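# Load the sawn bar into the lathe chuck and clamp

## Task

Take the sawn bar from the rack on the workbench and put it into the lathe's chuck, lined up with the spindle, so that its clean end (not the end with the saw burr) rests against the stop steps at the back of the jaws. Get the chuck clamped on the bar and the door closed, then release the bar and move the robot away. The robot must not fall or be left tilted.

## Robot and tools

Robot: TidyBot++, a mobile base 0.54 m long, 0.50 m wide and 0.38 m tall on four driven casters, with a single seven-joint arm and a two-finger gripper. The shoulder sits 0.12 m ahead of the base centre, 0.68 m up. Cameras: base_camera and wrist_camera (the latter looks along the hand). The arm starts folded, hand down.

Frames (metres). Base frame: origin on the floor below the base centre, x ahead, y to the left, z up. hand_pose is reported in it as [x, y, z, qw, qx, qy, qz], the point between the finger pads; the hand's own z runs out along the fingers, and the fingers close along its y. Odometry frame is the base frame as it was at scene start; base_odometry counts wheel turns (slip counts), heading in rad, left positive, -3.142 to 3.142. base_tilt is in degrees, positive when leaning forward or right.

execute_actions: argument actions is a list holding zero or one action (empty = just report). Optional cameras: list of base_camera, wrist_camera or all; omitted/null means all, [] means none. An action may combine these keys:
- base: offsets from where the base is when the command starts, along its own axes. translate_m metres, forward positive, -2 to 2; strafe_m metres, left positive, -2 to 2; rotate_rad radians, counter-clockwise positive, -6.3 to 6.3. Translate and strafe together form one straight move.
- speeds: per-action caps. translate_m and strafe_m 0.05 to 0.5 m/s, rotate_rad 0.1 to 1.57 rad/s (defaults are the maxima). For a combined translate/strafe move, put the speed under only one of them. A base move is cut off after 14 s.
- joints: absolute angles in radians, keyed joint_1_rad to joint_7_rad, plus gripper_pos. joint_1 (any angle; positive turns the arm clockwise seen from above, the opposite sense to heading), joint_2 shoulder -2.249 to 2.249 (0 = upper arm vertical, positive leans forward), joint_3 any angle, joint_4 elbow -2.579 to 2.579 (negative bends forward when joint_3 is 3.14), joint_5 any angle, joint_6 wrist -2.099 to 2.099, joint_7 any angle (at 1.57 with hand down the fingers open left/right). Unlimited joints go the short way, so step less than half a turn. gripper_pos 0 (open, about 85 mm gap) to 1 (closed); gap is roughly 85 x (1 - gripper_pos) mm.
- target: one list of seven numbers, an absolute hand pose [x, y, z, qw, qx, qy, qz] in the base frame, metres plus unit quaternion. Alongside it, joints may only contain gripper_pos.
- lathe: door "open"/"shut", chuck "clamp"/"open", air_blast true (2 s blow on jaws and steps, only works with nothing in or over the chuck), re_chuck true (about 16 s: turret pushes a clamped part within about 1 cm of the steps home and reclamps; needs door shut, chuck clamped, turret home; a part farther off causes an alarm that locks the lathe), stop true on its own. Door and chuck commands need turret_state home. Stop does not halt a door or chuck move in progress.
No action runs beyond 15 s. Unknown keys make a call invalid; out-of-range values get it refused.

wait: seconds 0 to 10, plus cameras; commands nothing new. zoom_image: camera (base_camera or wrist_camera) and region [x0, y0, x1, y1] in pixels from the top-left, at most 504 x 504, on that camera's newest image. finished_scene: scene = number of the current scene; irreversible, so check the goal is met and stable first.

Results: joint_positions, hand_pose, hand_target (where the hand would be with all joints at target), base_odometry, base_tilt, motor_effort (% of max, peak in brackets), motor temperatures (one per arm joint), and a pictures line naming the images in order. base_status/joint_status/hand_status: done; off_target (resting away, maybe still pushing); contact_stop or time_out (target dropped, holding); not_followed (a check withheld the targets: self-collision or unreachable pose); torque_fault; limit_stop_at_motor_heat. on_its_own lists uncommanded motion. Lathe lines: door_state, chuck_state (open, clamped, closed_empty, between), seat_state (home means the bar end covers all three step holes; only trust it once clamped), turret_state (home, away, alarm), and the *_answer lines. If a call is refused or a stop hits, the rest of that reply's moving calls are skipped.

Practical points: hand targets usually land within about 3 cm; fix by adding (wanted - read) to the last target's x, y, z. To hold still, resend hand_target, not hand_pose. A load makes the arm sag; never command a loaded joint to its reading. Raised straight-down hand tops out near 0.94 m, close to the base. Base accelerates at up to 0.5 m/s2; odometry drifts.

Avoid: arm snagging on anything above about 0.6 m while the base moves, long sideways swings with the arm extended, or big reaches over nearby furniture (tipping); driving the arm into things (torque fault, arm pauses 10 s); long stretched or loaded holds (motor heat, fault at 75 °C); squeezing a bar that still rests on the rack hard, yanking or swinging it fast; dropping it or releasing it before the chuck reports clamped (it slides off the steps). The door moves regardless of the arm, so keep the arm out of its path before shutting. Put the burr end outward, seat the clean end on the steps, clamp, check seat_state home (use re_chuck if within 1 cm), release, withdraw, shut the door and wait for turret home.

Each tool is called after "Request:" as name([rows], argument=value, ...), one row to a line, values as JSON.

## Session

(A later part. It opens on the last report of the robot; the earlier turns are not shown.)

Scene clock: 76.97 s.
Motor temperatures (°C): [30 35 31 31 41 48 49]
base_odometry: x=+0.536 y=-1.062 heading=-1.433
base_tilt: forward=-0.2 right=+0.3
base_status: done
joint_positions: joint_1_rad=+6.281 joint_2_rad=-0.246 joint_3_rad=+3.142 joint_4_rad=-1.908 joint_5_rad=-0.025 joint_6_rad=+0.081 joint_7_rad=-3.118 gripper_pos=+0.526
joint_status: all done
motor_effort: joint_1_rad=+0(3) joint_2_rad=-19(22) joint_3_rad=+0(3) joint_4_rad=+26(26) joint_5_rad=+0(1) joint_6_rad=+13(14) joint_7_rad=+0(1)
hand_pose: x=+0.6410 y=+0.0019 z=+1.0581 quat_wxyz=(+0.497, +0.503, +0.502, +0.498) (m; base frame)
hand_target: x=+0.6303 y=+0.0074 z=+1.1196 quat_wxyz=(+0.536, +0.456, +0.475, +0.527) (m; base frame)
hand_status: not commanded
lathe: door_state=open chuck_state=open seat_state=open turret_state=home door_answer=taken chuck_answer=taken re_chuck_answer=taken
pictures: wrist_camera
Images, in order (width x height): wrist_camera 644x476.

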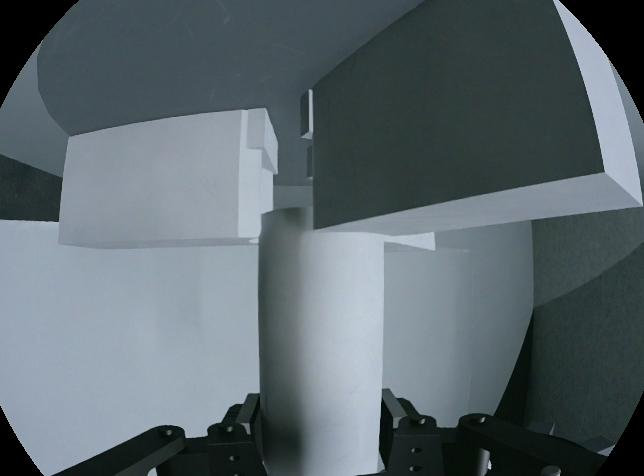

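Request:
execute_actions([
  {"base":{"strafe_m":0.012},"speeds":{"strafe_m":0.05}},
], cameras=["wrist_camera"])

Request:
zoom_image(camera="wrist_camera", region=[220, 100, 420, 250])

Scene clock: 77.77 s.
Motor temperatures (°C): [30 35 31 31 41 48 49]
base_odometry: x=+0.547 y=-1.060 heading=-1.433
base_tilt: forward=-0.1 right=+0.3
base_status: done
joint_positions: joint_1_rad=+6.280 joint_2_rad=-0.246 joint_3_rad=+3.140 joint_4_rad=-1.908 joint_5_rad=-0.025 joint_6_rad=+0.081 joint_7_rad=-3.118 gripper_pos=+0.526
joint_status: not commanded
motor_effort: joint_1_rad=+0(2) joint_2_rad=-19(21) joint_3_rad=+1(3) joint_4_rad=+26(26) joint_5_rad=+0(1) joint_6_rad=+13(14) joint_7_rad=-1(1)
hand_pose: x=+0.6410 y=+0.0029 z=+1.0581 quat_wxyz=(+0.497, +0.502, +0.503, +0.498) (m; base frame)
hand_target: x=+0.6303 y=+0.0074 z=+1.1196 quat_wxyz=(+0.536, +0.456, +0.475, +0.527) (m; base frame)
hand_status: not commanded
lathe: door_state=open chuck_state=open seat_state=open turret_state=home door_answer=taken chuck_answer=taken re_chuck_answer=taken
pictures: wrist_camera
Images, in order (width x height): wrist_camera 644x476.

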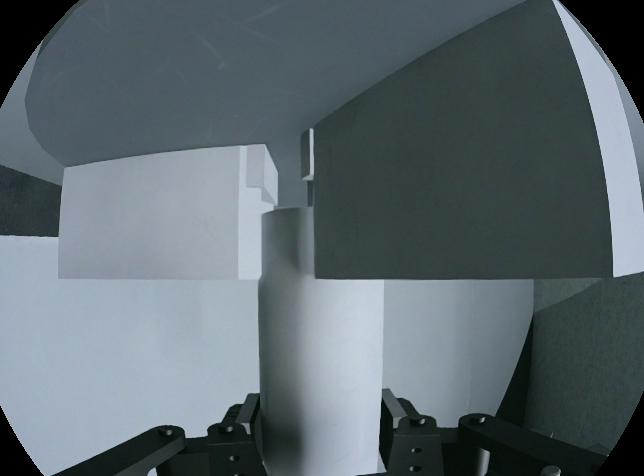

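Scaled by 2.520.

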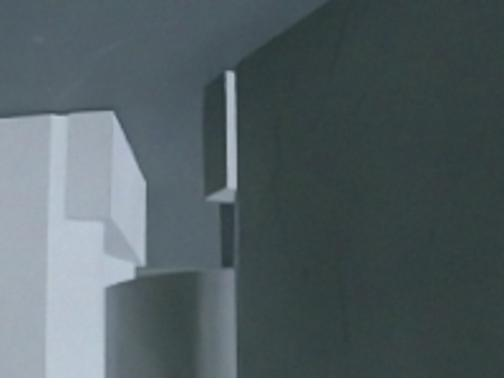

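Request:
execute_actions([
  {"base":{"strafe_m":0.008},"speeds":{"strafe_m":0.05}},
], cameras=["wrist_camera"])

Request:
zoom_image(camera="wrist_camera", region=[220, 100, 420, 250])

Scene clock: 78.47 s.
Motor temperatures (°C): [30 35 31 31 41 48 49]
base_odometry: x=+0.556 y=-1.058 heading=-1.433
base_tilt: forward=-0.1 right=+0.3
base_status: done
joint_positions: joint_1_rad=+6.281 joint_2_rad=-0.246 joint_3_rad=+3.141 joint_4_rad=-1.908 joint_5_rad=-0.025 joint_6_rad=+0.082 joint_7_rad=-3.118 gripper_pos=+0.526
joint_status: not commanded
motor_effort: joint_1_rad=+0(5) joint_2_rad=-19(20) joint_3_rad=+0(4) joint_4_rad=+26(26) joint_5_rad=+0(1) joint_6_rad=+13(13) joint_7_rad=-1(1)
hand_pose: x=+0.6410 y=+0.0024 z=+1.0582 quat_wxyz=(+0.497, +0.502, +0.503, +0.498) (m; base frame)
hand_target: x=+0.6303 y=+0.0074 z=+1.1196 quat_wxyz=(+0.536, +0.456, +0.475, +0.527) (m; base frame)
hand_status: not commanded
lathe: door_state=open chuck_state=open seat_state=open turret_state=home door_answer=taken chuck_answer=taken re_chuck_answer=taken
pictures: wrist_camera
Images, in order (width x height): wrist_camera 644x476.

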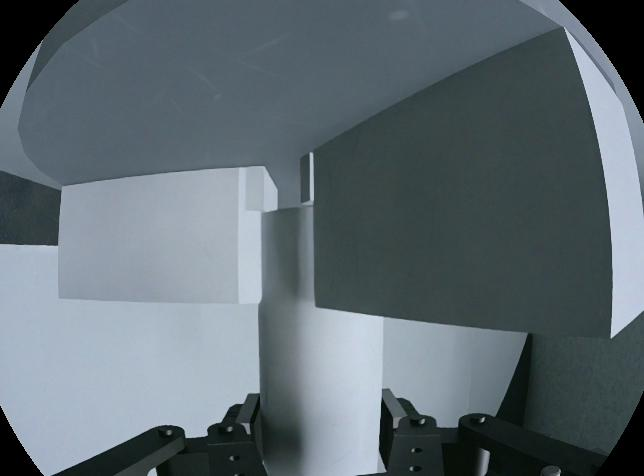

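Scaled by 2.520.

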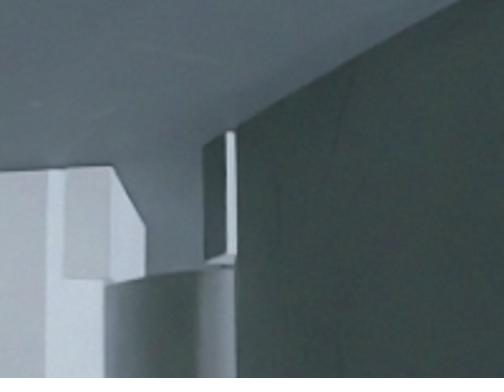

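Request:
execute_actions([
  {"base":{"strafe_m":0.005},"speeds":{"strafe_m":0.05}},
], cameras=["wrist_camera"])

Request:
zoom_image(camera="wrist_camera", region=[220, 140, 420, 290])

Scene clock: 79.13 s.
Motor temperatures (°C): [30 35 31 31 41 48 49]
base_odometry: x=+0.561 y=-1.057 heading=-1.432
base_tilt: forward=-0.1 right=+0.3
base_status: done
joint_positions: joint_1_rad=+6.282 joint_2_rad=-0.246 joint_3_rad=+3.148 joint_4_rad=-1.908 joint_5_rad=-0.025 joint_6_rad=+0.082 joint_7_rad=-3.118 gripper_pos=+0.526
joint_status: not commanded
motor_effort: joint_1_rad=-1(5) joint_2_rad=-19(20) joint_3_rad=+0(6) joint_4_rad=+26(26) joint_5_rad=+0(1) joint_6_rad=+13(14) joint_7_rad=-1(1)
hand_pose: x=+0.6411 y=-0.0027 z=+1.0582 quat_wxyz=(+0.499, +0.505, +0.500, +0.496) (m; base frame)
hand_target: x=+0.6303 y=+0.0074 z=+1.1196 quat_wxyz=(+0.536, +0.456, +0.475, +0.527) (m; base frame)
hand_status: not commanded
lathe: door_state=open chuck_state=open seat_state=open turret_state=home door_answer=taken chuck_answer=taken re_chuck_answer=taken
pictures: wrist_camera
Images, in order (width x height): wrist_camera 644x476.

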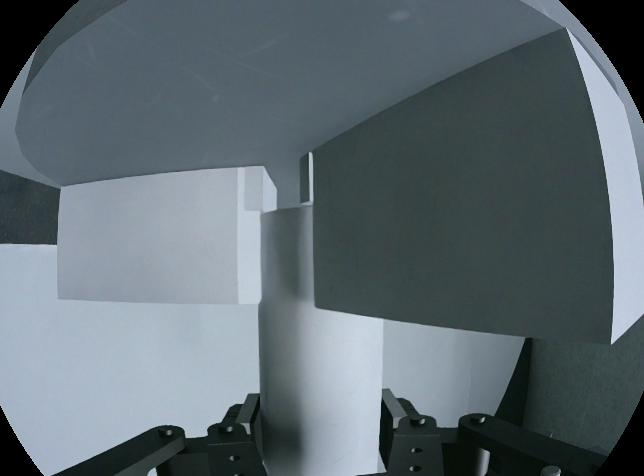

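Scaled by 2.520.

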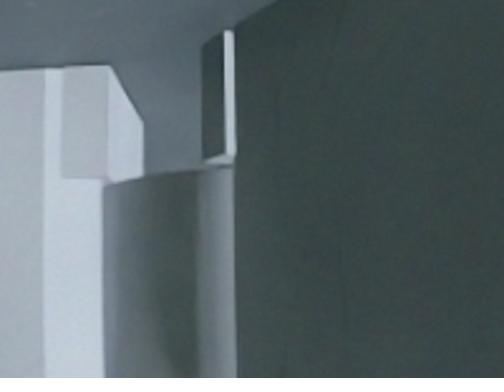

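Request:
execute_actions([
  {"base":{"strafe_m":0.002},"speeds":{"strafe_m":0.05},"lathe":{"chuck":"clamp"},"joints":{"gripper_pos":0.6}},
], cameras=[])

Request:
wait(seconds=1, cameras=["wrist_camera"])

Scene clock: 80.23 s.
Motor temperatures (°C): [30 35 31 31 41 48 49]
base_odometry: x=+0.562 y=-1.057 heading=-1.432
base_tilt: forward=-0.1 right=+0.3
base_status: done
joint_positions: joint_1_rad=+6.283 joint_2_rad=-0.245 joint_3_rad=+3.151 joint_4_rad=-1.907 joint_5_rad=-0.019 joint_6_rad=+0.088 joint_7_rad=-3.118 gripper_pos=+0.526
joint_status: gripper_pos off_target (ended at +0.526, target +0.600)
motor_effort: joint_1_rad=-3(5) joint_2_rad=-19(22) joint_3_rad=-4(5) joint_4_rad=+25(27) joint_5_rad=+0(2) joint_6_rad=+12(13) joint_7_rad=-2(3)
hand_pose: x=+0.6415 y=-0.0045 z=+1.0600 quat_wxyz=(+0.502, +0.503, +0.499, +0.496) (m; base frame)
hand_target: x=+0.6303 y=+0.0074 z=+1.1196 quat_wxyz=(+0.536, +0.456, +0.475, +0.527) (m; base frame)
hand_status: not commanded
lathe: door_state=open chuck_state=clamped seat_state=open turret_state=home door_answer=taken chuck_answer=taken re_chuck_answer=taken
pictures: none
No camera images: "cameras" was empty.

Scene clock: 81.23 s.
Motor temperatures (°C): [30 35 31 31 41 48 49]
base_odometry: x=+0.562 y=-1.057 heading=-1.432
base_tilt: forward=-0.2 right=+0.3
base_status: done
joint_positions: joint_1_rad=+6.283 joint_2_rad=-0.245 joint_3_rad=+3.151 joint_4_rad=-1.907 joint_5_rad=-0.019 joint_6_rad=+0.088 joint_7_rad=-3.118 gripper_pos=+0.526
joint_status: gripper_pos off_target (ended at +0.526, target +0.600)
motor_effort: joint_1_rad=-2(5) joint_2_rad=-20(22) joint_3_rad=-2(5) joint_4_rad=+26(27) joint_5_rad=-1(2) joint_6_rad=+13(13) joint_7_rad=-2(3)
hand_pose: x=+0.6414 y=-0.0046 z=+1.0601 quat_wxyz=(+0.502, +0.503, +0.499, +0.496) (m; base frame)
hand_target: x=+0.6303 y=+0.0074 z=+1.1196 quat_wxyz=(+0.536, +0.456, +0.475, +0.527) (m; base frame)
hand_status: not commanded
wait: 1.00 s; at rest by 0.27 s
lathe: door_state=open chuck_state=clamped seat_state=open turret_state=home door_answer=taken chuck_answer=taken re_chuck_answer=taken
pictures: wrist_camera
Images, in order (width x height): wrist_camera 644x476.

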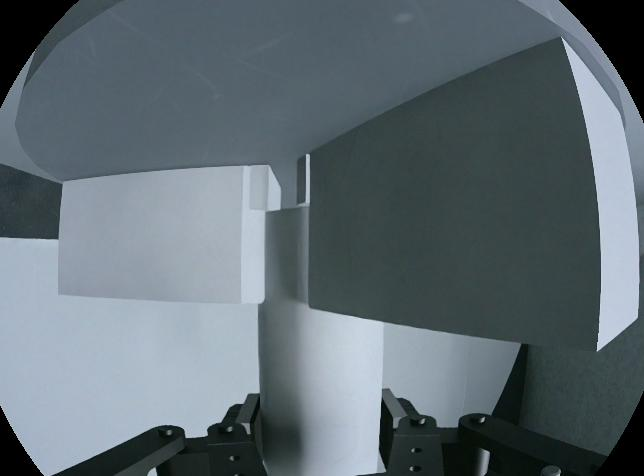

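Clamped with almost no displacement. Release gently. First lower the lift command a little (weight no longer sags), then open.

Request:
execute_actions([
  {"joints":{"joint_4_rad":-1.90,"joint_6_rad":0.12,"gripper_pos":0.45}},
], cameras=[])

Request:
execute_actions([
  {"joints":{"gripper_pos":0}},
], cameras=["wrist_camera"])

Scene clock: 81.93 s.
Motor temperatures (°C): [30 35 31 31 41 48 49]
base_odometry: x=+0.562 y=-1.057 heading=-1.432
base_tilt: forward=-0.1 right=+0.3
base_status: not commanded
joint_positions: joint_1_rad=+6.283 joint_2_rad=-0.250 joint_3_rad=+3.150 joint_4_rad=-1.909 joint_5_rad=-0.019 joint_6_rad=+0.088 joint_7_rad=-3.118 gripper_pos=+0.450
joint_status: all done
motor_effort: joint_1_rad=-1(2) joint_2_rad=-19(23) joint_3_rad=+0(3) joint_4_rad=+24(26) joint_5_rad=+1(1) joint_6_rad=+11(14) joint_7_rad=+0(2)
hand_pose: x=+0.6393 y=-0.0043 z=+1.0619 quat_wxyz=(+0.503, +0.502, +0.498, +0.497) (m; base frame)
hand_target: x=+0.6320 y=+0.0075 z=+1.0866 quat_wxyz=(+0.519, +0.475, +0.495, +0.510) (m; base frame)
hand_status: not commanded
lathe: door_state=open chuck_state=clamped seat_state=open turret_state=home door_answer=taken chuck_answer=taken re_chuck_answer=taken
pictures: none
No camera images: "cameras" was empty.

Scene clock: 82.73 s.
Motor temperatures (°C): [30 35 31 31 41 48 49]
base_odometry: x=+0.562 y=-1.057 heading=-1.432
base_tilt: forward=-0.1 right=+0.3
base_status: not commanded
joint_positions: joint_1_rad=+6.283 joint_2_rad=-0.267 joint_3_rad=+3.150 joint_4_rad=-1.909 joint_5_rad=-0.019 joint_6_rad=+0.088 joint_7_rad=-3.118 gripper_pos=+0.000
joint_status: all done
motor_effort: joint_1_rad=-1(1) joint_2_rad=-13(17) joint_3_rad=+0(1) joint_4_rad=+20(22) joint_5_rad=+1(1) joint_6_rad=+8(9) joint_7_rad=-1(1)
hand_pose: x=+0.6327 y=-0.0043 z=+1.0707 quat_wxyz=(+0.507, +0.498, +0.494, +0.501) (m; base frame)
hand_target: x=+0.6320 y=+0.0075 z=+1.0866 quat_wxyz=(+0.519, +0.475, +0.495, +0.510) (m; base frame)
hand_status: not commanded
lathe: door_state=open chuck_state=clamped seat_state=open turret_state=home door_answer=taken chuck_answer=taken re_chuck_answer=taken
pictures: wrist_camera
Images, in order (width x height): wrist_camera 644x476.

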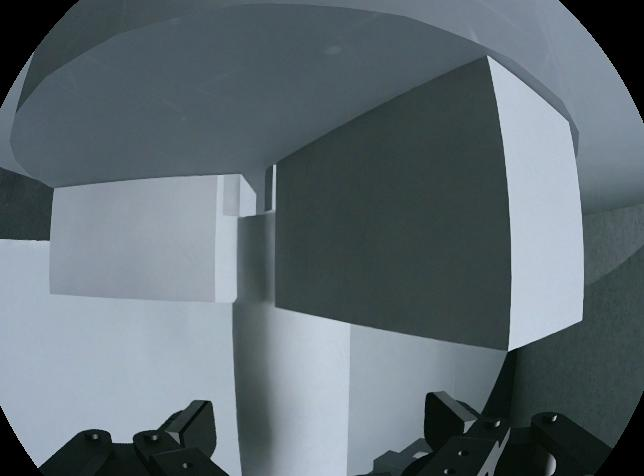

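Request:
execute_actions([
  {"base":{"translate_m":-0.5},"speeds":{"translate_m":0.4}},
], cameras=["wrist_camera"])

Request:
execute_actions([
  {"lathe":{"door":"shut"}},
], cameras=[])

Request:
wait(seconds=4, cameras=["wrist_camera"])

Scene clock: 85.23 s.
Motor temperatures (°C): [30 35 31 31 41 48 49]
base_odometry: x=+0.493 y=-0.561 heading=-1.433
base_tilt: forward=-0.2 right=+0.3
base_status: done
joint_positions: joint_1_rad=+6.283 joint_2_rad=-0.273 joint_3_rad=+3.150 joint_4_rad=-1.909 joint_5_rad=-0.019 joint_6_rad=+0.088 joint_7_rad=-3.118 gripper_pos=+0.000
joint_status: not commanded
motor_effort: joint_1_rad=+0(1) joint_2_rad=-14(18) joint_3_rad=+0(1) joint_4_rad=+20(21) joint_5_rad=+0(1) joint_6_rad=+8(9) joint_7_rad=+0(1)
hand_pose: x=+0.6305 y=-0.0043 z=+1.0736 quat_wxyz=(+0.509, +0.496, +0.492, +0.503) (m; base frame)
hand_target: x=+0.6320 y=+0.0075 z=+1.0866 quat_wxyz=(+0.519, +0.475, +0.495, +0.510) (m; base frame)
hand_status: not commanded
lathe: door_state=open chuck_state=clamped seat_state=open turret_state=home door_answer=taken chuck_answer=taken re_chuck_answer=taken
pictures: wrist_camera
Images, in order (width x height): wrist_camera 644x476.

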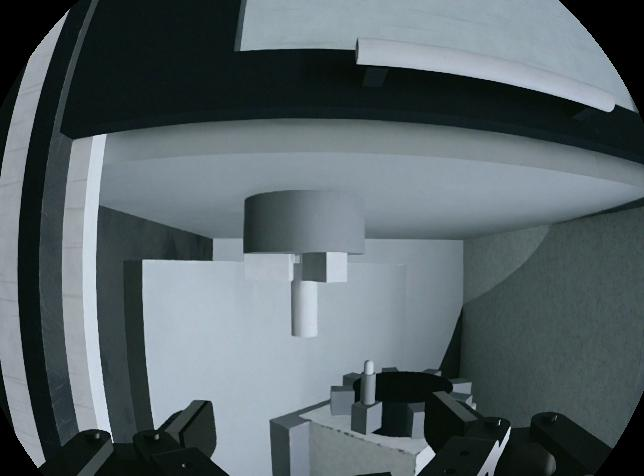

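Scene clock: 85.53 s.
Motor temperatures (°C): [30 35 31 31 41 48 49]
base_odometry: x=+0.493 y=-0.561 heading=-1.433
base_tilt: forward=-0.2 right=+0.3
base_status: not commanded
joint_positions: joint_1_rad=+6.283 joint_2_rad=-0.273 joint_3_rad=+3.150 joint_4_rad=-1.909 joint_5_rad=-0.019 joint_6_rad=+0.088 joint_7_rad=-3.118 gripper_pos=+0.000
joint_status: not commanded
motor_effort: joint_1_rad=+0(0) joint_2_rad=-13(14) joint_3_rad=+0(1) joint_4_rad=+20(20) joint_5_rad=+0(1) joint_6_rad=+8(8) joint_7_rad=+0(1)
hand_pose: x=+0.6305 y=-0.0043 z=+1.0736 quat_wxyz=(+0.509, +0.496, +0.492, +0.503) (m; base frame)
hand_target: x=+0.6320 y=+0.0075 z=+1.0866 quat_wxyz=(+0.519, +0.475, +0.495, +0.510) (m; base frame)
hand_status: not commanded
lathe: door_state=between chuck_state=clamped seat_state=open turret_state=home door_answer=taken chuck_answer=taken re_chuck_answer=taken
pictures: none
No camera images: "cameras" was empty.

Scene clock: 89.53 s.
Motor temperatures (°C): [30 35 31 31 40 48 49]
base_odometry: x=+0.493 y=-0.561 heading=-1.433
base_tilt: forward=-0.2 right=+0.3
base_status: not commanded
joint_positions: joint_1_rad=+6.283 joint_2_rad=-0.273 joint_3_rad=+3.150 joint_4_rad=-1.909 joint_5_rad=-0.019 joint_6_rad=+0.088 joint_7_rad=-3.118 gripper_pos=+0.000
joint_status: not commanded
motor_effort: joint_1_rad=+0(0) joint_2_rad=-13(14) joint_3_rad=+0(1) joint_4_rad=+20(20) joint_5_rad=+1(1) joint_6_rad=+8(8) joint_7_rad=-1(1)
hand_pose: x=+0.6305 y=-0.0043 z=+1.0736 quat_wxyz=(+0.509, +0.496, +0.492, +0.503) (m; base frame)
hand_target: x=+0.6320 y=+0.0075 z=+1.0866 quat_wxyz=(+0.519, +0.475, +0.495, +0.510) (m; base frame)
hand_status: not commanded
wait: 4.00 s; at rest by 0.27 s
lathe: door_state=shut chuck_state=clamped seat_state=open turret_state=home door_answer=taken chuck_answer=taken re_chuck_answer=taken
pictures: wrist_camera
Images, in order (width x height): wrist_camera 644x476.

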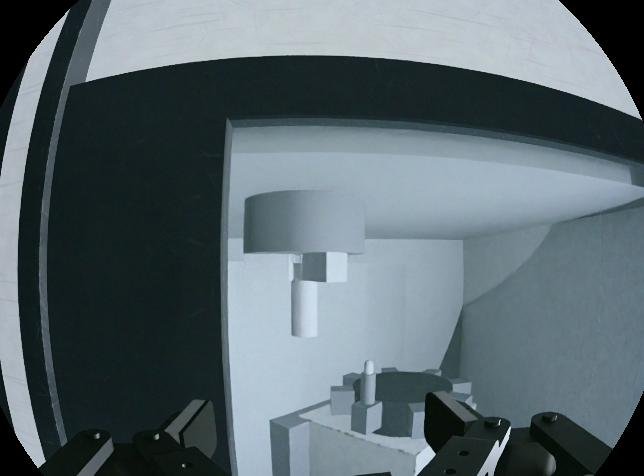

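Request:
execute_actions([
  {"lathe":{"re_chuck":true}},
], cameras=[])

Request:
wait(seconds=10, cameras=[])

Request:
wait(seconds=8, cameras=["wrist_camera"])

Scene clock: 89.90 s.
Motor temperatures (°C): [30 35 31 31 40 48 49]
base_odometry: x=+0.493 y=-0.561 heading=-1.433
base_tilt: forward=-0.1 right=+0.3
base_status: not commanded
joint_positions: joint_1_rad=+6.283 joint_2_rad=-0.273 joint_3_rad=+3.150 joint_4_rad=-1.909 joint_5_rad=-0.019 joint_6_rad=+0.088 joint_7_rad=-3.118 gripper_pos=+0.000
joint_status: not commanded
motor_effort: joint_1_rad=+0(0) joint_2_rad=-13(14) joint_3_rad=+0(1) joint_4_rad=+20(20) joint_5_rad=+1(1) joint_6_rad=+7(8) joint_7_rad=+0(1)
hand_pose: x=+0.6305 y=-0.0043 z=+1.0736 quat_wxyz=(+0.509, +0.496, +0.492, +0.503) (m; base frame)
hand_target: x=+0.6320 y=+0.0075 z=+1.0866 quat_wxyz=(+0.519, +0.475, +0.495, +0.510) (m; base frame)
hand_status: not commanded
lathe: door_state=shut chuck_state=clamped seat_state=open turret_state=away door_answer=taken chuck_answer=taken re_chuck_answer=taken
pictures: none
No camera images: "cameras" was empty.

Scene clock: 99.90 s.
Motor temperatures (°C): [30 35 31 31 40 48 49]
base_odometry: x=+0.493 y=-0.561 heading=-1.433
base_tilt: forward=-0.2 right=+0.3
base_status: not commanded
joint_positions: joint_1_rad=+6.283 joint_2_rad=-0.273 joint_3_rad=+3.150 joint_4_rad=-1.909 joint_5_rad=-0.019 joint_6_rad=+0.088 joint_7_rad=-3.118 gripper_pos=+0.000
joint_status: not commanded
motor_effort: joint_1_rad=-1(0) joint_2_rad=-13(14) joint_3_rad=+0(1) joint_4_rad=+20(20) joint_5_rad=+0(1) joint_6_rad=+8(8) joint_7_rad=+0(1)
hand_pose: x=+0.6305 y=-0.0043 z=+1.0736 quat_wxyz=(+0.509, +0.496, +0.492, +0.503) (m; base frame)
hand_target: x=+0.6320 y=+0.0075 z=+1.0866 quat_wxyz=(+0.519, +0.475, +0.495, +0.510) (m; base frame)
hand_status: not commanded
wait: 10.00 s; at rest by 0.27 s
lathe: door_state=shut chuck_state=clamped seat_state=open turret_state=away door_answer=taken chuck_answer=taken re_chuck_answer=taken
pictures: none
No camera images: "cameras" was empty.

Scene clock: 107.90 s.
Motor temperatures (°C): [30 35 31 31 40 48 49]
base_odometry: x=+0.493 y=-0.561 heading=-1.433
base_tilt: forward=-0.2 right=+0.3
base_status: not commanded
joint_positions: joint_1_rad=+6.283 joint_2_rad=-0.273 joint_3_rad=+3.150 joint_4_rad=-1.909 joint_5_rad=-0.019 joint_6_rad=+0.088 joint_7_rad=-3.118 gripper_pos=+0.000
joint_status: not commanded
motor_effort: joint_1_rad=+0(0) joint_2_rad=-13(14) joint_3_rad=+0(1) joint_4_rad=+20(20) joint_5_rad=+0(1) joint_6_rad=+8(8) joint_7_rad=+0(1)
hand_pose: x=+0.6305 y=-0.0043 z=+1.0736 quat_wxyz=(+0.509, +0.496, +0.492, +0.503) (m; base frame)
hand_target: x=+0.6320 y=+0.0075 z=+1.0866 quat_wxyz=(+0.519, +0.475, +0.495, +0.510) (m; base frame)
hand_status: not commanded
wait: 8.00 s; at rest by 0.27 s
lathe: door_state=shut chuck_state=clamped seat_state=open turret_state=home door_answer=taken chuck_answer=taken re_chuck_answer=taken
pictures: wrist_camera
Images, in order (width x height): wrist_camera 644x476.

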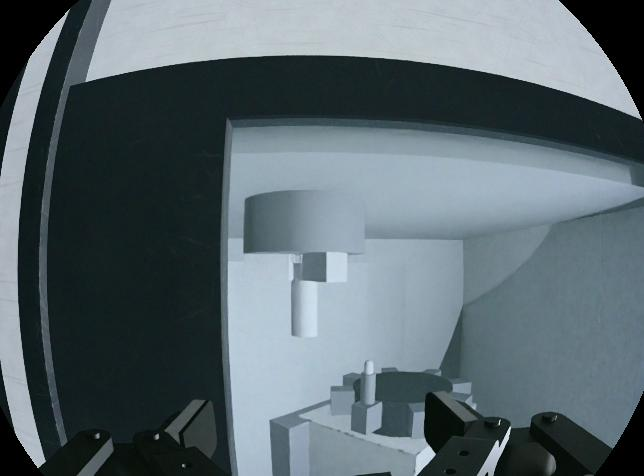

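Request:
zoom_image(camera="wrist_camera", region=[230, 220, 370, 350])

Scaled by 3.600.

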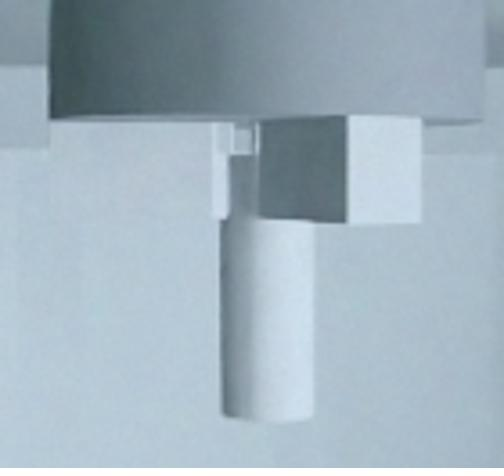

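Request:
execute_actions([
  {"base":{"strafe_m":-0.75,"rotate_rad":0.6},"joints":{"joint_7_rad":3.14}},
], cameras=["wrist_camera","base_camera"])

Scene clock: 111.57 s.
Motor temperatures (°C): [30 35 31 31 40 48 49]
base_odometry: x=-0.250 y=-0.665 heading=-0.832
base_tilt: forward=-0.1 right=+0.3
base_status: done
joint_positions: joint_1_rad=+6.281 joint_2_rad=-0.273 joint_3_rad=+3.144 joint_4_rad=-1.909 joint_5_rad=-0.019 joint_6_rad=+0.088 joint_7_rad=-3.122 gripper_pos=+0.000
joint_status: all done
motor_effort: joint_1_rad=+0(2) joint_2_rad=-13(15) joint_3_rad=+1(3) joint_4_rad=+20(20) joint_5_rad=+1(1) joint_6_rad=+8(9) joint_7_rad=+0(1)
hand_pose: x=+0.6303 y=+0.0003 z=+1.0737 quat_wxyz=(+0.506, +0.495, +0.494, +0.505) (m; base frame)
hand_target: x=+0.6320 y=+0.0075 z=+1.0866 quat_wxyz=(+0.511, +0.483, +0.488, +0.518) (m; base frame)
hand_status: not commanded
lathe: door_state=shut chuck_state=clamped seat_state=open turret_state=home door_answer=taken chuck_answer=taken re_chuck_answer=taken
pictures: base_camera, wrist_camera
Images, in order (width x height): base_camera 644x364, wrist_camera 644x476.

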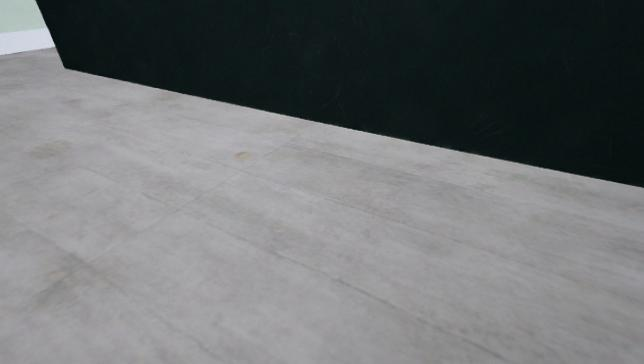

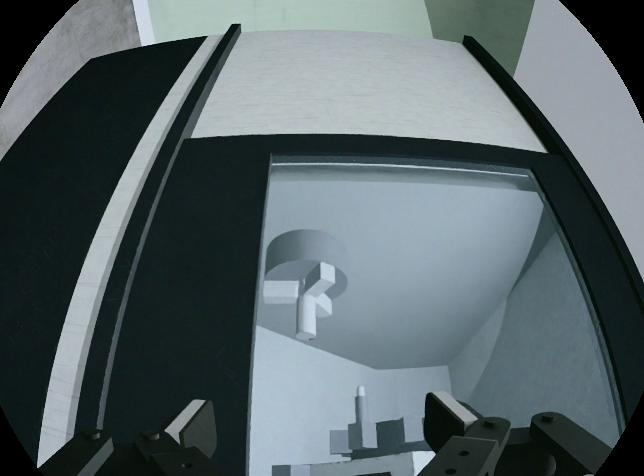

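Request:
zoom_image(camera="wrist_camera", region=[280, 290, 340, 350])

Scaled by 8.400.

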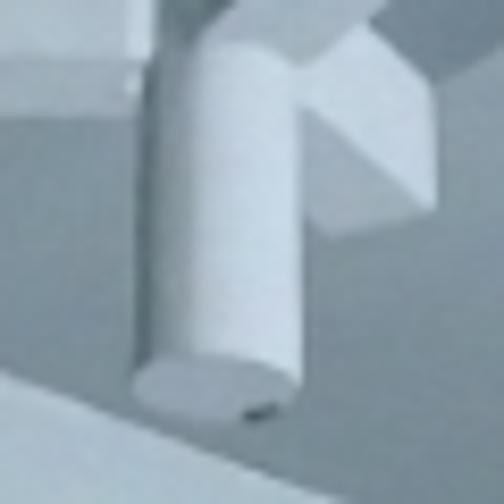

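Request:
execute_actions([
  {"lathe":{"re_chuck":true}},
], cameras=[])

Request:
wait(seconds=4, cameras=["wrist_camera"])

Request:
wait(seconds=4, cameras=["wrist_camera"])

Request:
wait(seconds=10, cameras=["wrist_camera"])

Scene clock: 112.00 s.
Motor temperatures (°C): [30 35 31 31 40 48 49]
base_odometry: x=-0.250 y=-0.665 heading=-0.832
base_tilt: forward=-0.2 right=+0.3
base_status: not commanded
joint_positions: joint_1_rad=+6.281 joint_2_rad=-0.273 joint_3_rad=+3.144 joint_4_rad=-1.909 joint_5_rad=-0.019 joint_6_rad=+0.088 joint_7_rad=-3.122 gripper_pos=+0.000
joint_status: not commanded
motor_effort: joint_1_rad=+0(0) joint_2_rad=-13(13) joint_3_rad=+0(1) joint_4_rad=+20(20) joint_5_rad=+1(1) joint_6_rad=+8(9) joint_7_rad=-1(1)
hand_pose: x=+0.6303 y=+0.0003 z=+1.0737 quat_wxyz=(+0.506, +0.495, +0.494, +0.505) (m; base frame)
hand_target: x=+0.6320 y=+0.0075 z=+1.0866 quat_wxyz=(+0.511, +0.483, +0.488, +0.518) (m; base frame)
hand_status: not commanded
lathe: door_state=shut chuck_state=clamped seat_state=open turret_state=away door_answer=taken chuck_answer=taken re_chuck_answer=taken
pictures: none
No camera images: "cameras" was empty.

Scene clock: 116.00 s.
Motor temperatures (°C): [30 35 31 31 40 48 49]
base_odometry: x=-0.250 y=-0.665 heading=-0.832
base_tilt: forward=-0.2 right=+0.3
base_status: not commanded
joint_positions: joint_1_rad=+6.281 joint_2_rad=-0.273 joint_3_rad=+3.144 joint_4_rad=-1.909 joint_5_rad=-0.019 joint_6_rad=+0.088 joint_7_rad=-3.122 gripper_pos=+0.000
joint_status: not commanded
motor_effort: joint_1_rad=+0(0) joint_2_rad=-13(13) joint_3_rad=+0(1) joint_4_rad=+20(20) joint_5_rad=+1(1) joint_6_rad=+7(9) joint_7_rad=-1(1)
hand_pose: x=+0.6303 y=+0.0003 z=+1.0737 quat_wxyz=(+0.506, +0.495, +0.494, +0.505) (m; base frame)
hand_target: x=+0.6320 y=+0.0075 z=+1.0866 quat_wxyz=(+0.511, +0.483, +0.488, +0.518) (m; base frame)
hand_status: not commanded
wait: 4.00 s; at rest by 0.27 s
lathe: door_state=shut chuck_state=open seat_state=open turret_state=away door_answer=taken chuck_answer=taken re_chuck_answer=taken
pictures: wrist_camera
Images, in order (width x height): wrist_camera 644x476.

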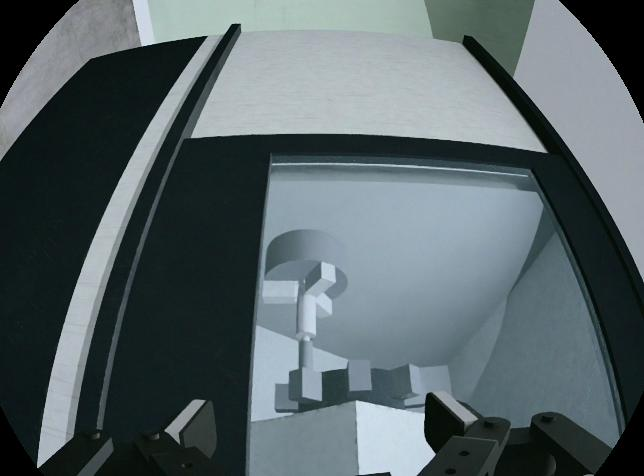

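Scene clock: 120.00 s.
Motor temperatures (°C): [30 35 31 31 40 48 49]
base_odometry: x=-0.250 y=-0.665 heading=-0.832
base_tilt: forward=-0.1 right=+0.3
base_status: not commanded
joint_positions: joint_1_rad=+6.281 joint_2_rad=-0.273 joint_3_rad=+3.144 joint_4_rad=-1.909 joint_5_rad=-0.019 joint_6_rad=+0.088 joint_7_rad=-3.122 gripper_pos=+0.000
joint_status: not commanded
motor_effort: joint_1_rad=+0(0) joint_2_rad=-13(13) joint_3_rad=+0(1) joint_4_rad=+20(20) joint_5_rad=+0(1) joint_6_rad=+8(9) joint_7_rad=+0(1)
hand_pose: x=+0.6303 y=+0.0003 z=+1.0737 quat_wxyz=(+0.506, +0.495, +0.494, +0.505) (m; base frame)
hand_target: x=+0.6320 y=+0.0075 z=+1.0866 quat_wxyz=(+0.511, +0.483, +0.488, +0.518) (m; base frame)
hand_status: not commanded
wait: 4.00 s; at rest by 0.27 s
lathe: door_state=shut chuck_state=clamped seat_state=open turret_state=away door_answer=taken chuck_answer=taken re_chuck_answer=taken
pictures: wrist_camera
Images, in order (width x height): wrist_camera 644x476.

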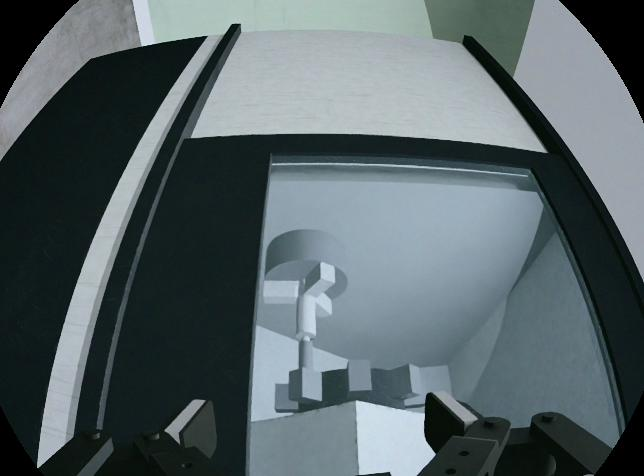

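Scene clock: 130.00 s.
Motor temperatures (°C): [30 35 31 31 40 48 49]
base_odometry: x=-0.250 y=-0.665 heading=-0.832
base_tilt: forward=-0.1 right=+0.3
base_status: not commanded
joint_positions: joint_1_rad=+6.281 joint_2_rad=-0.273 joint_3_rad=+3.144 joint_4_rad=-1.909 joint_5_rad=-0.019 joint_6_rad=+0.088 joint_7_rad=-3.122 gripper_pos=+0.000
joint_status: not commanded
motor_effort: joint_1_rad=+0(0) joint_2_rad=-13(13) joint_3_rad=+0(1) joint_4_rad=+20(20) joint_5_rad=+0(1) joint_6_rad=+8(9) joint_7_rad=+0(1)
hand_pose: x=+0.6303 y=+0.0003 z=+1.0737 quat_wxyz=(+0.506, +0.495, +0.494, +0.505) (m; base frame)
hand_target: x=+0.6320 y=+0.0075 z=+1.0866 quat_wxyz=(+0.511, +0.483, +0.488, +0.518) (m; base frame)
hand_status: not commanded
wait: 10.00 s; at rest by 0.27 s
lathe: door_state=shut chuck_state=clamped seat_state=open turret_state=home door_answer=taken chuck_answer=taken re_chuck_answer=taken
pictures: wrist_camera
Images, in order (width x height): wrist_camera 644x476.

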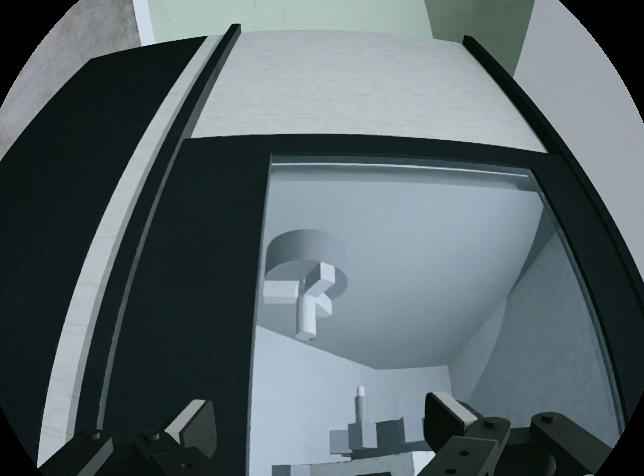

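Request:
execute_actions([
  {"base":{"rotate_rad":-0.601},"lathe":{"door":"open"},"joints":{"joint_1_rad":0.0,"joint_6_rad":0.12,"joint_4_rad":-1.90,"joint_2_rad":-0.25}},
], cameras=[])

Request:
execute_actions([
  {"base":{"strafe_m":0.75}},
], cameras=["wrist_camera"])

Scene clock: 131.77 s.
Motor temperatures (°C): [30 35 31 31 40 48 49]
base_odometry: x=-0.250 y=-0.665 heading=-1.432
base_tilt: forward=-0.2 right=+0.3
base_status: done
joint_positions: joint_1_rad=+6.282 joint_2_rad=-0.264 joint_3_rad=+3.146 joint_4_rad=-1.909 joint_5_rad=-0.019 joint_6_rad=+0.088 joint_7_rad=-3.122 gripper_pos=+0.000
joint_status: all done
motor_effort: joint_1_rad=+0(3) joint_2_rad=-14(15) joint_3_rad=+0(3) joint_4_rad=+20(20) joint_5_rad=+0(1) joint_6_rad=+7(9) joint_7_rad=+0(1)
hand_pose: x=+0.6340 y=-0.0010 z=+1.0690 quat_wxyz=(+0.504, +0.498, +0.495, +0.502) (m; base frame)
hand_target: x=+0.6393 y=+0.0023 z=+1.0773 quat_wxyz=(+0.509, +0.490, +0.490, +0.511) (m; base frame)
hand_status: not commanded
lathe: door_state=between chuck_state=clamped seat_state=open turret_state=home door_answer=taken chuck_answer=taken re_chuck_answer=taken
pictures: none
No camera images: "cameras" was empty.

Scene clock: 134.60 s.
Motor temperatures (°C): [30 35 31 31 40 48 49]
base_odometry: x=+0.493 y=-0.561 heading=-1.432
base_tilt: forward=-0.2 right=+0.3
base_status: done
joint_positions: joint_1_rad=+6.282 joint_2_rad=-0.264 joint_3_rad=+3.145 joint_4_rad=-1.909 joint_5_rad=-0.019 joint_6_rad=+0.088 joint_7_rad=-3.122 gripper_pos=+0.000
joint_status: not commanded
motor_effort: joint_1_rad=+0(2) joint_2_rad=-13(14) joint_3_rad=+1(2) joint_4_rad=+20(20) joint_5_rad=+0(1) joint_6_rad=+8(9) joint_7_rad=-1(1)
hand_pose: x=+0.6340 y=-0.0008 z=+1.0690 quat_wxyz=(+0.504, +0.498, +0.495, +0.503) (m; base frame)
hand_target: x=+0.6393 y=+0.0023 z=+1.0773 quat_wxyz=(+0.509, +0.490, +0.490, +0.511) (m; base frame)
hand_status: not commanded
lathe: door_state=open chuck_state=clamped seat_state=open turret_state=home door_answer=taken chuck_answer=taken re_chuck_answer=taken
pictures: wrist_camera
Images, in order (width x height): wrist_camera 644x476.

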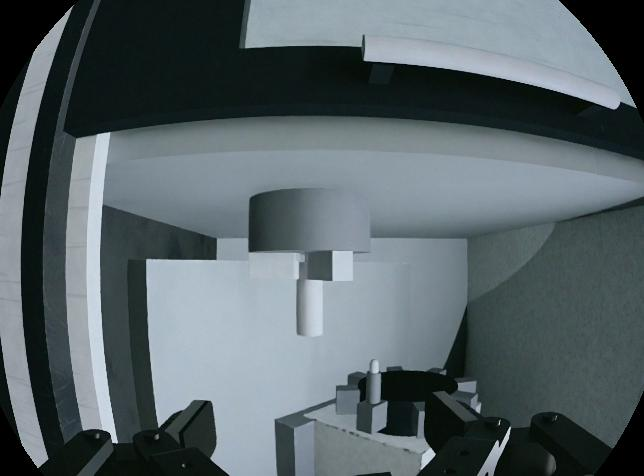

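Request:
execute_actions([
  {"base":{"translate_m":0.42},"joints":{"joint_2_rad":-0.234,"joint_6_rad":0.13}},
], cameras=["wrist_camera"])

Scene clock: 136.87 s.
Motor temperatures (°C): [30 35 31 31 40 48 49]
base_odometry: x=+0.552 y=-0.977 heading=-1.432
base_tilt: forward=-0.1 right=+0.3
base_status: done
joint_positions: joint_1_rad=+6.282 joint_2_rad=-0.240 joint_3_rad=+3.145 joint_4_rad=-1.909 joint_5_rad=-0.019 joint_6_rad=+0.088 joint_7_rad=-3.122 gripper_pos=+0.000
joint_status: all done
motor_effort: joint_1_rad=+0(1) joint_2_rad=-14(18) joint_3_rad=+0(1) joint_4_rad=+20(20) joint_5_rad=+0(1) joint_6_rad=+8(9) joint_7_rad=+0(1)
hand_pose: x=+0.6433 y=-0.0008 z=+1.0564 quat_wxyz=(+0.498, +0.504, +0.501, +0.496) (m; base frame)
hand_target: x=+0.6455 y=+0.0023 z=+1.0721 quat_wxyz=(+0.508, +0.491, +0.491, +0.509) (m; base frame)
hand_status: not commanded
lathe: door_state=open chuck_state=clamped seat_state=open turret_state=home door_answer=taken chuck_answer=taken re_chuck_answer=taken
pictures: wrist_camera
Images, in order (width x height): wrist_camera 644x476.

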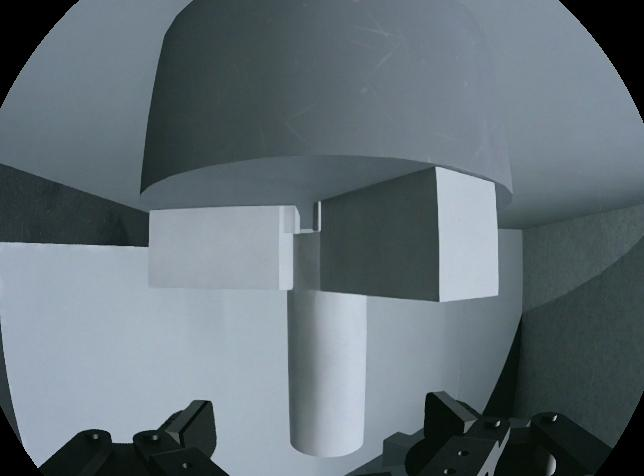

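Request:
execute_actions([
  {"base":{"translate_m":0.079},"joints":{"joint_2_rad":-0.253},"speeds":{"translate_m":0.2}},
], cameras=["wrist_camera"])

Scene clock: 138.07 s.
Motor temperatures (°C): [30 35 31 31 40 48 49]
base_odometry: x=+0.563 y=-1.055 heading=-1.431
base_tilt: forward=-0.1 right=+0.3
base_status: done
joint_positions: joint_1_rad=+6.282 joint_2_rad=-0.253 joint_3_rad=+3.145 joint_4_rad=-1.909 joint_5_rad=-0.019 joint_6_rad=+0.088 joint_7_rad=-3.122 gripper_pos=+0.000
joint_status: all done
motor_effort: joint_1_rad=+0(1) joint_2_rad=-13(17) joint_3_rad=+0(2) joint_4_rad=+20(21) joint_5_rad=+1(1) joint_6_rad=+8(9) joint_7_rad=+0(1)
hand_pose: x=+0.6383 y=-0.0008 z=+1.0633 quat_wxyz=(+0.502, +0.500, +0.498, +0.500) (m; base frame)
hand_target: x=+0.6379 y=+0.0023 z=+1.0820 quat_wxyz=(+0.513, +0.486, +0.486, +0.514) (m; base frame)
hand_status: not commanded
lathe: door_state=open chuck_state=clamped seat_state=open turret_state=home door_answer=taken chuck_answer=taken re_chuck_answer=taken
pictures: wrist_camera
Images, in order (width x height): wrist_camera 644x476.

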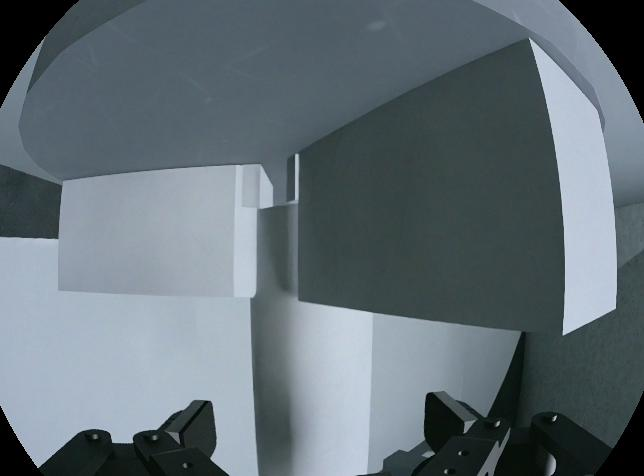

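Request:
execute_actions([
  {"base":{"translate_m":0.003},"joints":{"joint_2_rad":-0.238},"speeds":{"translate_m":0.2}},
], cameras=["wrist_camera"])

Request:
execute_actions([
  {"joints":{"gripper_pos":0.48}},
], cameras=["wrist_camera"])

Scene clock: 138.73 s.
Motor temperatures (°C): [30 35 31 31 40 48 49]
base_odometry: x=+0.563 y=-1.058 heading=-1.431
base_tilt: forward=-0.1 right=+0.3
base_status: done
joint_positions: joint_1_rad=+6.282 joint_2_rad=-0.246 joint_3_rad=+3.145 joint_4_rad=-1.909 joint_5_rad=-0.019 joint_6_rad=+0.088 joint_7_rad=-3.122 gripper_pos=+0.000
joint_status: all done
motor_effort: joint_1_rad=-1(1) joint_2_rad=-14(16) joint_3_rad=+0(2) joint_4_rad=+20(20) joint_5_rad=+0(1) joint_6_rad=+8(9) joint_7_rad=+0(1)
hand_pose: x=+0.6409 y=-0.0008 z=+1.0597 quat_wxyz=(+0.500, +0.502, +0.500, +0.498) (m; base frame)
hand_target: x=+0.6439 y=+0.0023 z=+1.0742 quat_wxyz=(+0.509, +0.490, +0.490, +0.510) (m; base frame)
hand_status: not commanded
lathe: door_state=open chuck_state=clamped seat_state=open turret_state=home door_answer=taken chuck_answer=taken re_chuck_answer=taken
pictures: wrist_camera
Images, in order (width x height): wrist_camera 644x476.

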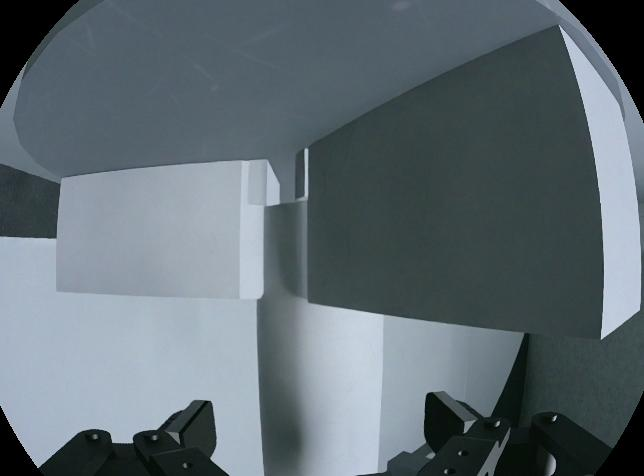

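Scene clock: 139.53 s.
Motor temperatures (°C): [30 35 31 31 40 48 49]
base_odometry: x=+0.563 y=-1.058 heading=-1.431
base_tilt: forward=-0.1 right=+0.3
base_status: not commanded
joint_positions: joint_1_rad=+6.282 joint_2_rad=-0.246 joint_3_rad=+3.145 joint_4_rad=-1.909 joint_5_rad=-0.019 joint_6_rad=+0.088 joint_7_rad=-3.122 gripper_pos=+0.480
joint_status: all done
motor_effort: joint_1_rad=+0(1) joint_2_rad=-14(15) joint_3_rad=+0(1) joint_4_rad=+20(20) joint_5_rad=+1(1) joint_6_rad=+8(9) joint_7_rad=-1(1)
hand_pose: x=+0.6409 y=-0.0008 z=+1.0597 quat_wxyz=(+0.500, +0.502, +0.500, +0.498) (m; base frame)
hand_target: x=+0.6439 y=+0.0023 z=+1.0742 quat_wxyz=(+0.509, +0.490, +0.490, +0.510) (m; base frame)
hand_status: not commanded
lathe: door_state=open chuck_state=clamped seat_state=open turret_state=home door_answer=taken chuck_answer=taken re_chuck_answer=taken
pictures: wrist_camera
Images, in order (width x height): wrist_camera 644x476.

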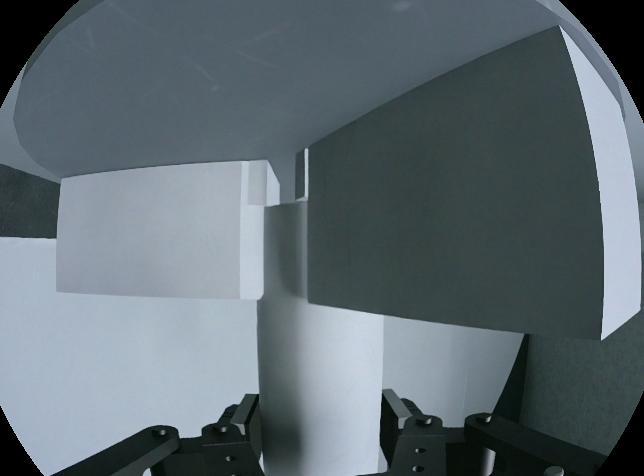

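Request:
zoom_image(camera="wrist_camera", region=[230, 140, 330, 230])

Request:
execute_actions([
  {"joints":{"gripper_pos":0.7}},
], cameras=[])

Request:
execute_actions([
  {"joints":{"joint_1_rad":-0.01,"joint_2_rad":-0.262,"joint_4_rad":-1.875,"joint_6_rad":0.16,"gripper_pos":1.0}},
], cameras=[])

Request:
execute_actions([
  {"lathe":{"chuck":"open"}},
], cameras=["wrist_camera"])

Scaled by 5.040.

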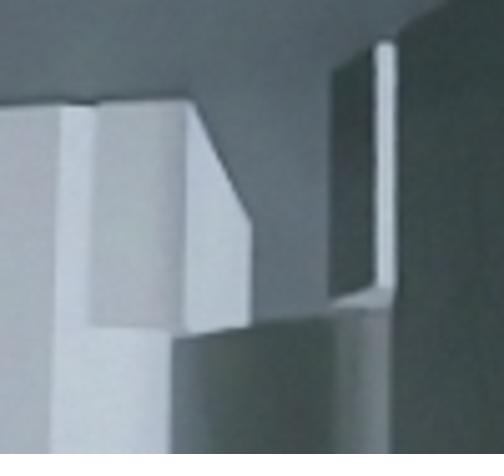

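Scene clock: 140.37 s.
Motor temperatures (°C): [30 35 31 31 40 48 49]
base_odometry: x=+0.563 y=-1.058 heading=-1.431
base_tilt: forward=-0.1 right=+0.3
base_status: not commanded
joint_positions: joint_1_rad=+6.282 joint_2_rad=-0.247 joint_3_rad=+3.145 joint_4_rad=-1.910 joint_5_rad=-0.019 joint_6_rad=+0.088 joint_7_rad=-3.122 gripper_pos=+0.526
joint_status: gripper_pos off_target (ended at +0.526, target +0.700)
motor_effort: joint_1_rad=+1(1) joint_2_rad=-14(16) joint_3_rad=+1(1) joint_4_rad=+22(25) joint_5_rad=+2(2) joint_6_rad=+10(12) joint_7_rad=+1(1)
hand_pose: x=+0.6404 y=-0.0008 z=+1.0596 quat_wxyz=(+0.500, +0.502, +0.500, +0.498) (m; base frame)
hand_target: x=+0.6439 y=+0.0023 z=+1.0742 quat_wxyz=(+0.509, +0.490, +0.490, +0.510) (m; base frame)
hand_status: not commanded
lathe: door_state=open chuck_state=clamped seat_state=open turret_state=home door_answer=taken chuck_answer=taken re_chuck_answer=taken
pictures: none
No camera images: "cameras" was empty.

Scene clock: 141.07 s.
Motor temperatures (°C): [30 35 31 31 40 48 49]
base_odometry: x=+0.563 y=-1.058 heading=-1.431
base_tilt: forward=-0.1 right=+0.3
base_status: not commanded
joint_positions: joint_1_rad=+6.282 joint_2_rad=-0.248 joint_3_rad=+3.145 joint_4_rad=-1.910 joint_5_rad=-0.019 joint_6_rad=+0.089 joint_7_rad=-3.122 gripper_pos=+0.526
joint_status: gripper_pos off_target (ended at +0.526, target +1.000); the others done
motor_effort: joint_1_rad=+1(1) joint_2_rad=-18(19) joint_3_rad=+0(1) joint_4_rad=+25(26) joint_5_rad=+2(2) joint_6_rad=+12(14) joint_7_rad=+1(2)
hand_pose: x=+0.6402 y=-0.0008 z=+1.0601 quat_wxyz=(+0.500, +0.502, +0.500, +0.498) (m; base frame)
hand_target: x=+0.6332 y=+0.0075 z=+1.1115 quat_wxyz=(+0.525, +0.467, +0.472, +0.532) (m; base frame)
hand_status: not commanded
lathe: door_state=open chuck_state=clamped seat_state=open turret_state=home door_answer=taken chuck_answer=taken re_chuck_answer=taken
pictures: none
No camera images: "cameras" was empty.

Scene clock: 141.37 s.
Motor temperatures (°C): [30 35 31 31 40 48 49]
base_odometry: x=+0.563 y=-1.058 heading=-1.431
base_tilt: forward=-0.1 right=+0.3
base_status: not commanded
joint_positions: joint_1_rad=+6.282 joint_2_rad=-0.248 joint_3_rad=+3.145 joint_4_rad=-1.910 joint_5_rad=-0.017 joint_6_rad=+0.089 joint_7_rad=-3.122 gripper_pos=+0.526
joint_status: not commanded
motor_effort: joint_1_rad=-1(1) joint_2_rad=-19(19) joint_3_rad=-1(2) joint_4_rad=+26(26) joint_5_rad=+0(2) joint_6_rad=+12(13) joint_7_rad=-1(1)
hand_pose: x=+0.6402 y=-0.0007 z=+1.0601 quat_wxyz=(+0.501, +0.501, +0.500, +0.498) (m; base frame)
hand_target: x=+0.6332 y=+0.0075 z=+1.1115 quat_wxyz=(+0.525, +0.467, +0.472, +0.532) (m; base frame)
hand_status: not commanded
lathe: door_state=open chuck_state=between seat_state=open turret_state=home door_answer=taken chuck_answer=taken re_chuck_answer=taken
pictures: wrist_camera
Images, in order (width x height): wrist_camera 644x476.

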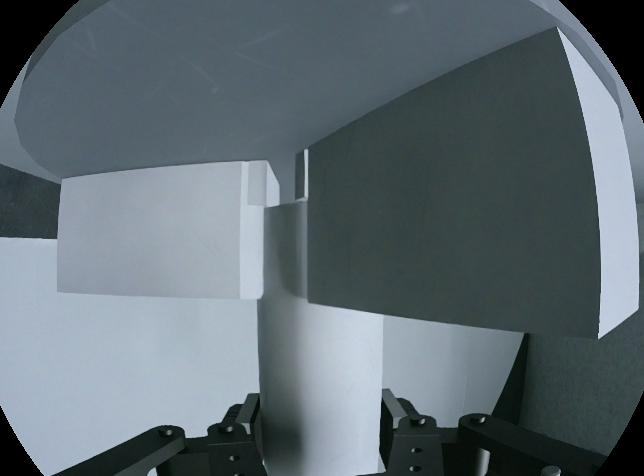

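Request:
execute_actions([
  {"base":{"strafe_m":-0.065},"speeds":{"strafe_m":0.1}},
], cameras=["wrist_camera"])

Request:
zoom_image(camera="wrist_camera", region=[200, 0, 420, 210])

Scene clock: 142.70 s.
Motor temperatures (°C): [30 35 31 31 40 48 49]
base_odometry: x=+0.499 y=-1.067 heading=-1.431
base_tilt: forward=-0.1 right=+0.3
base_status: done
joint_positions: joint_1_rad=+6.282 joint_2_rad=-0.248 joint_3_rad=+3.144 joint_4_rad=-1.910 joint_5_rad=-0.017 joint_6_rad=+0.089 joint_7_rad=-3.122 gripper_pos=+0.526
joint_status: not commanded
motor_effort: joint_1_rad=+0(2) joint_2_rad=-19(20) joint_3_rad=+0(3) joint_4_rad=+26(26) joint_5_rad=+0(1) joint_6_rad=+13(14) joint_7_rad=-1(1)
hand_pose: x=+0.6403 y=+0.0002 z=+1.0600 quat_wxyz=(+0.500, +0.501, +0.501, +0.498) (m; base frame)
hand_target: x=+0.6332 y=+0.0075 z=+1.1115 quat_wxyz=(+0.525, +0.467, +0.472, +0.532) (m; base frame)
hand_status: not commanded
lathe: door_state=open chuck_state=open seat_state=open turret_state=home door_answer=taken chuck_answer=taken re_chuck_answer=taken
pictures: wrist_camera
Images, in order (width x height): wrist_camera 644x476.

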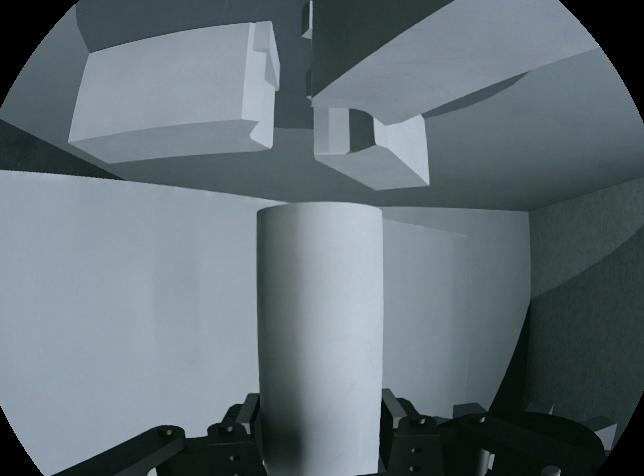

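Scaled by 2.291.

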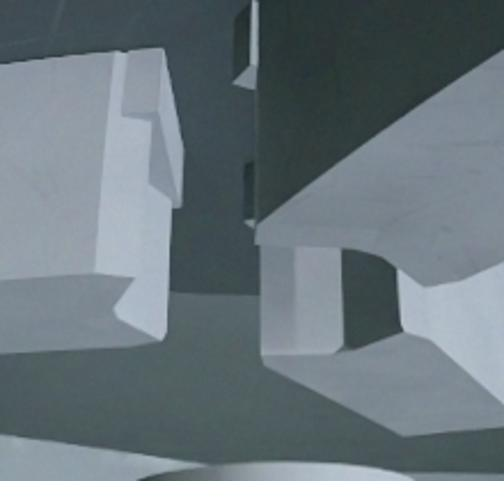

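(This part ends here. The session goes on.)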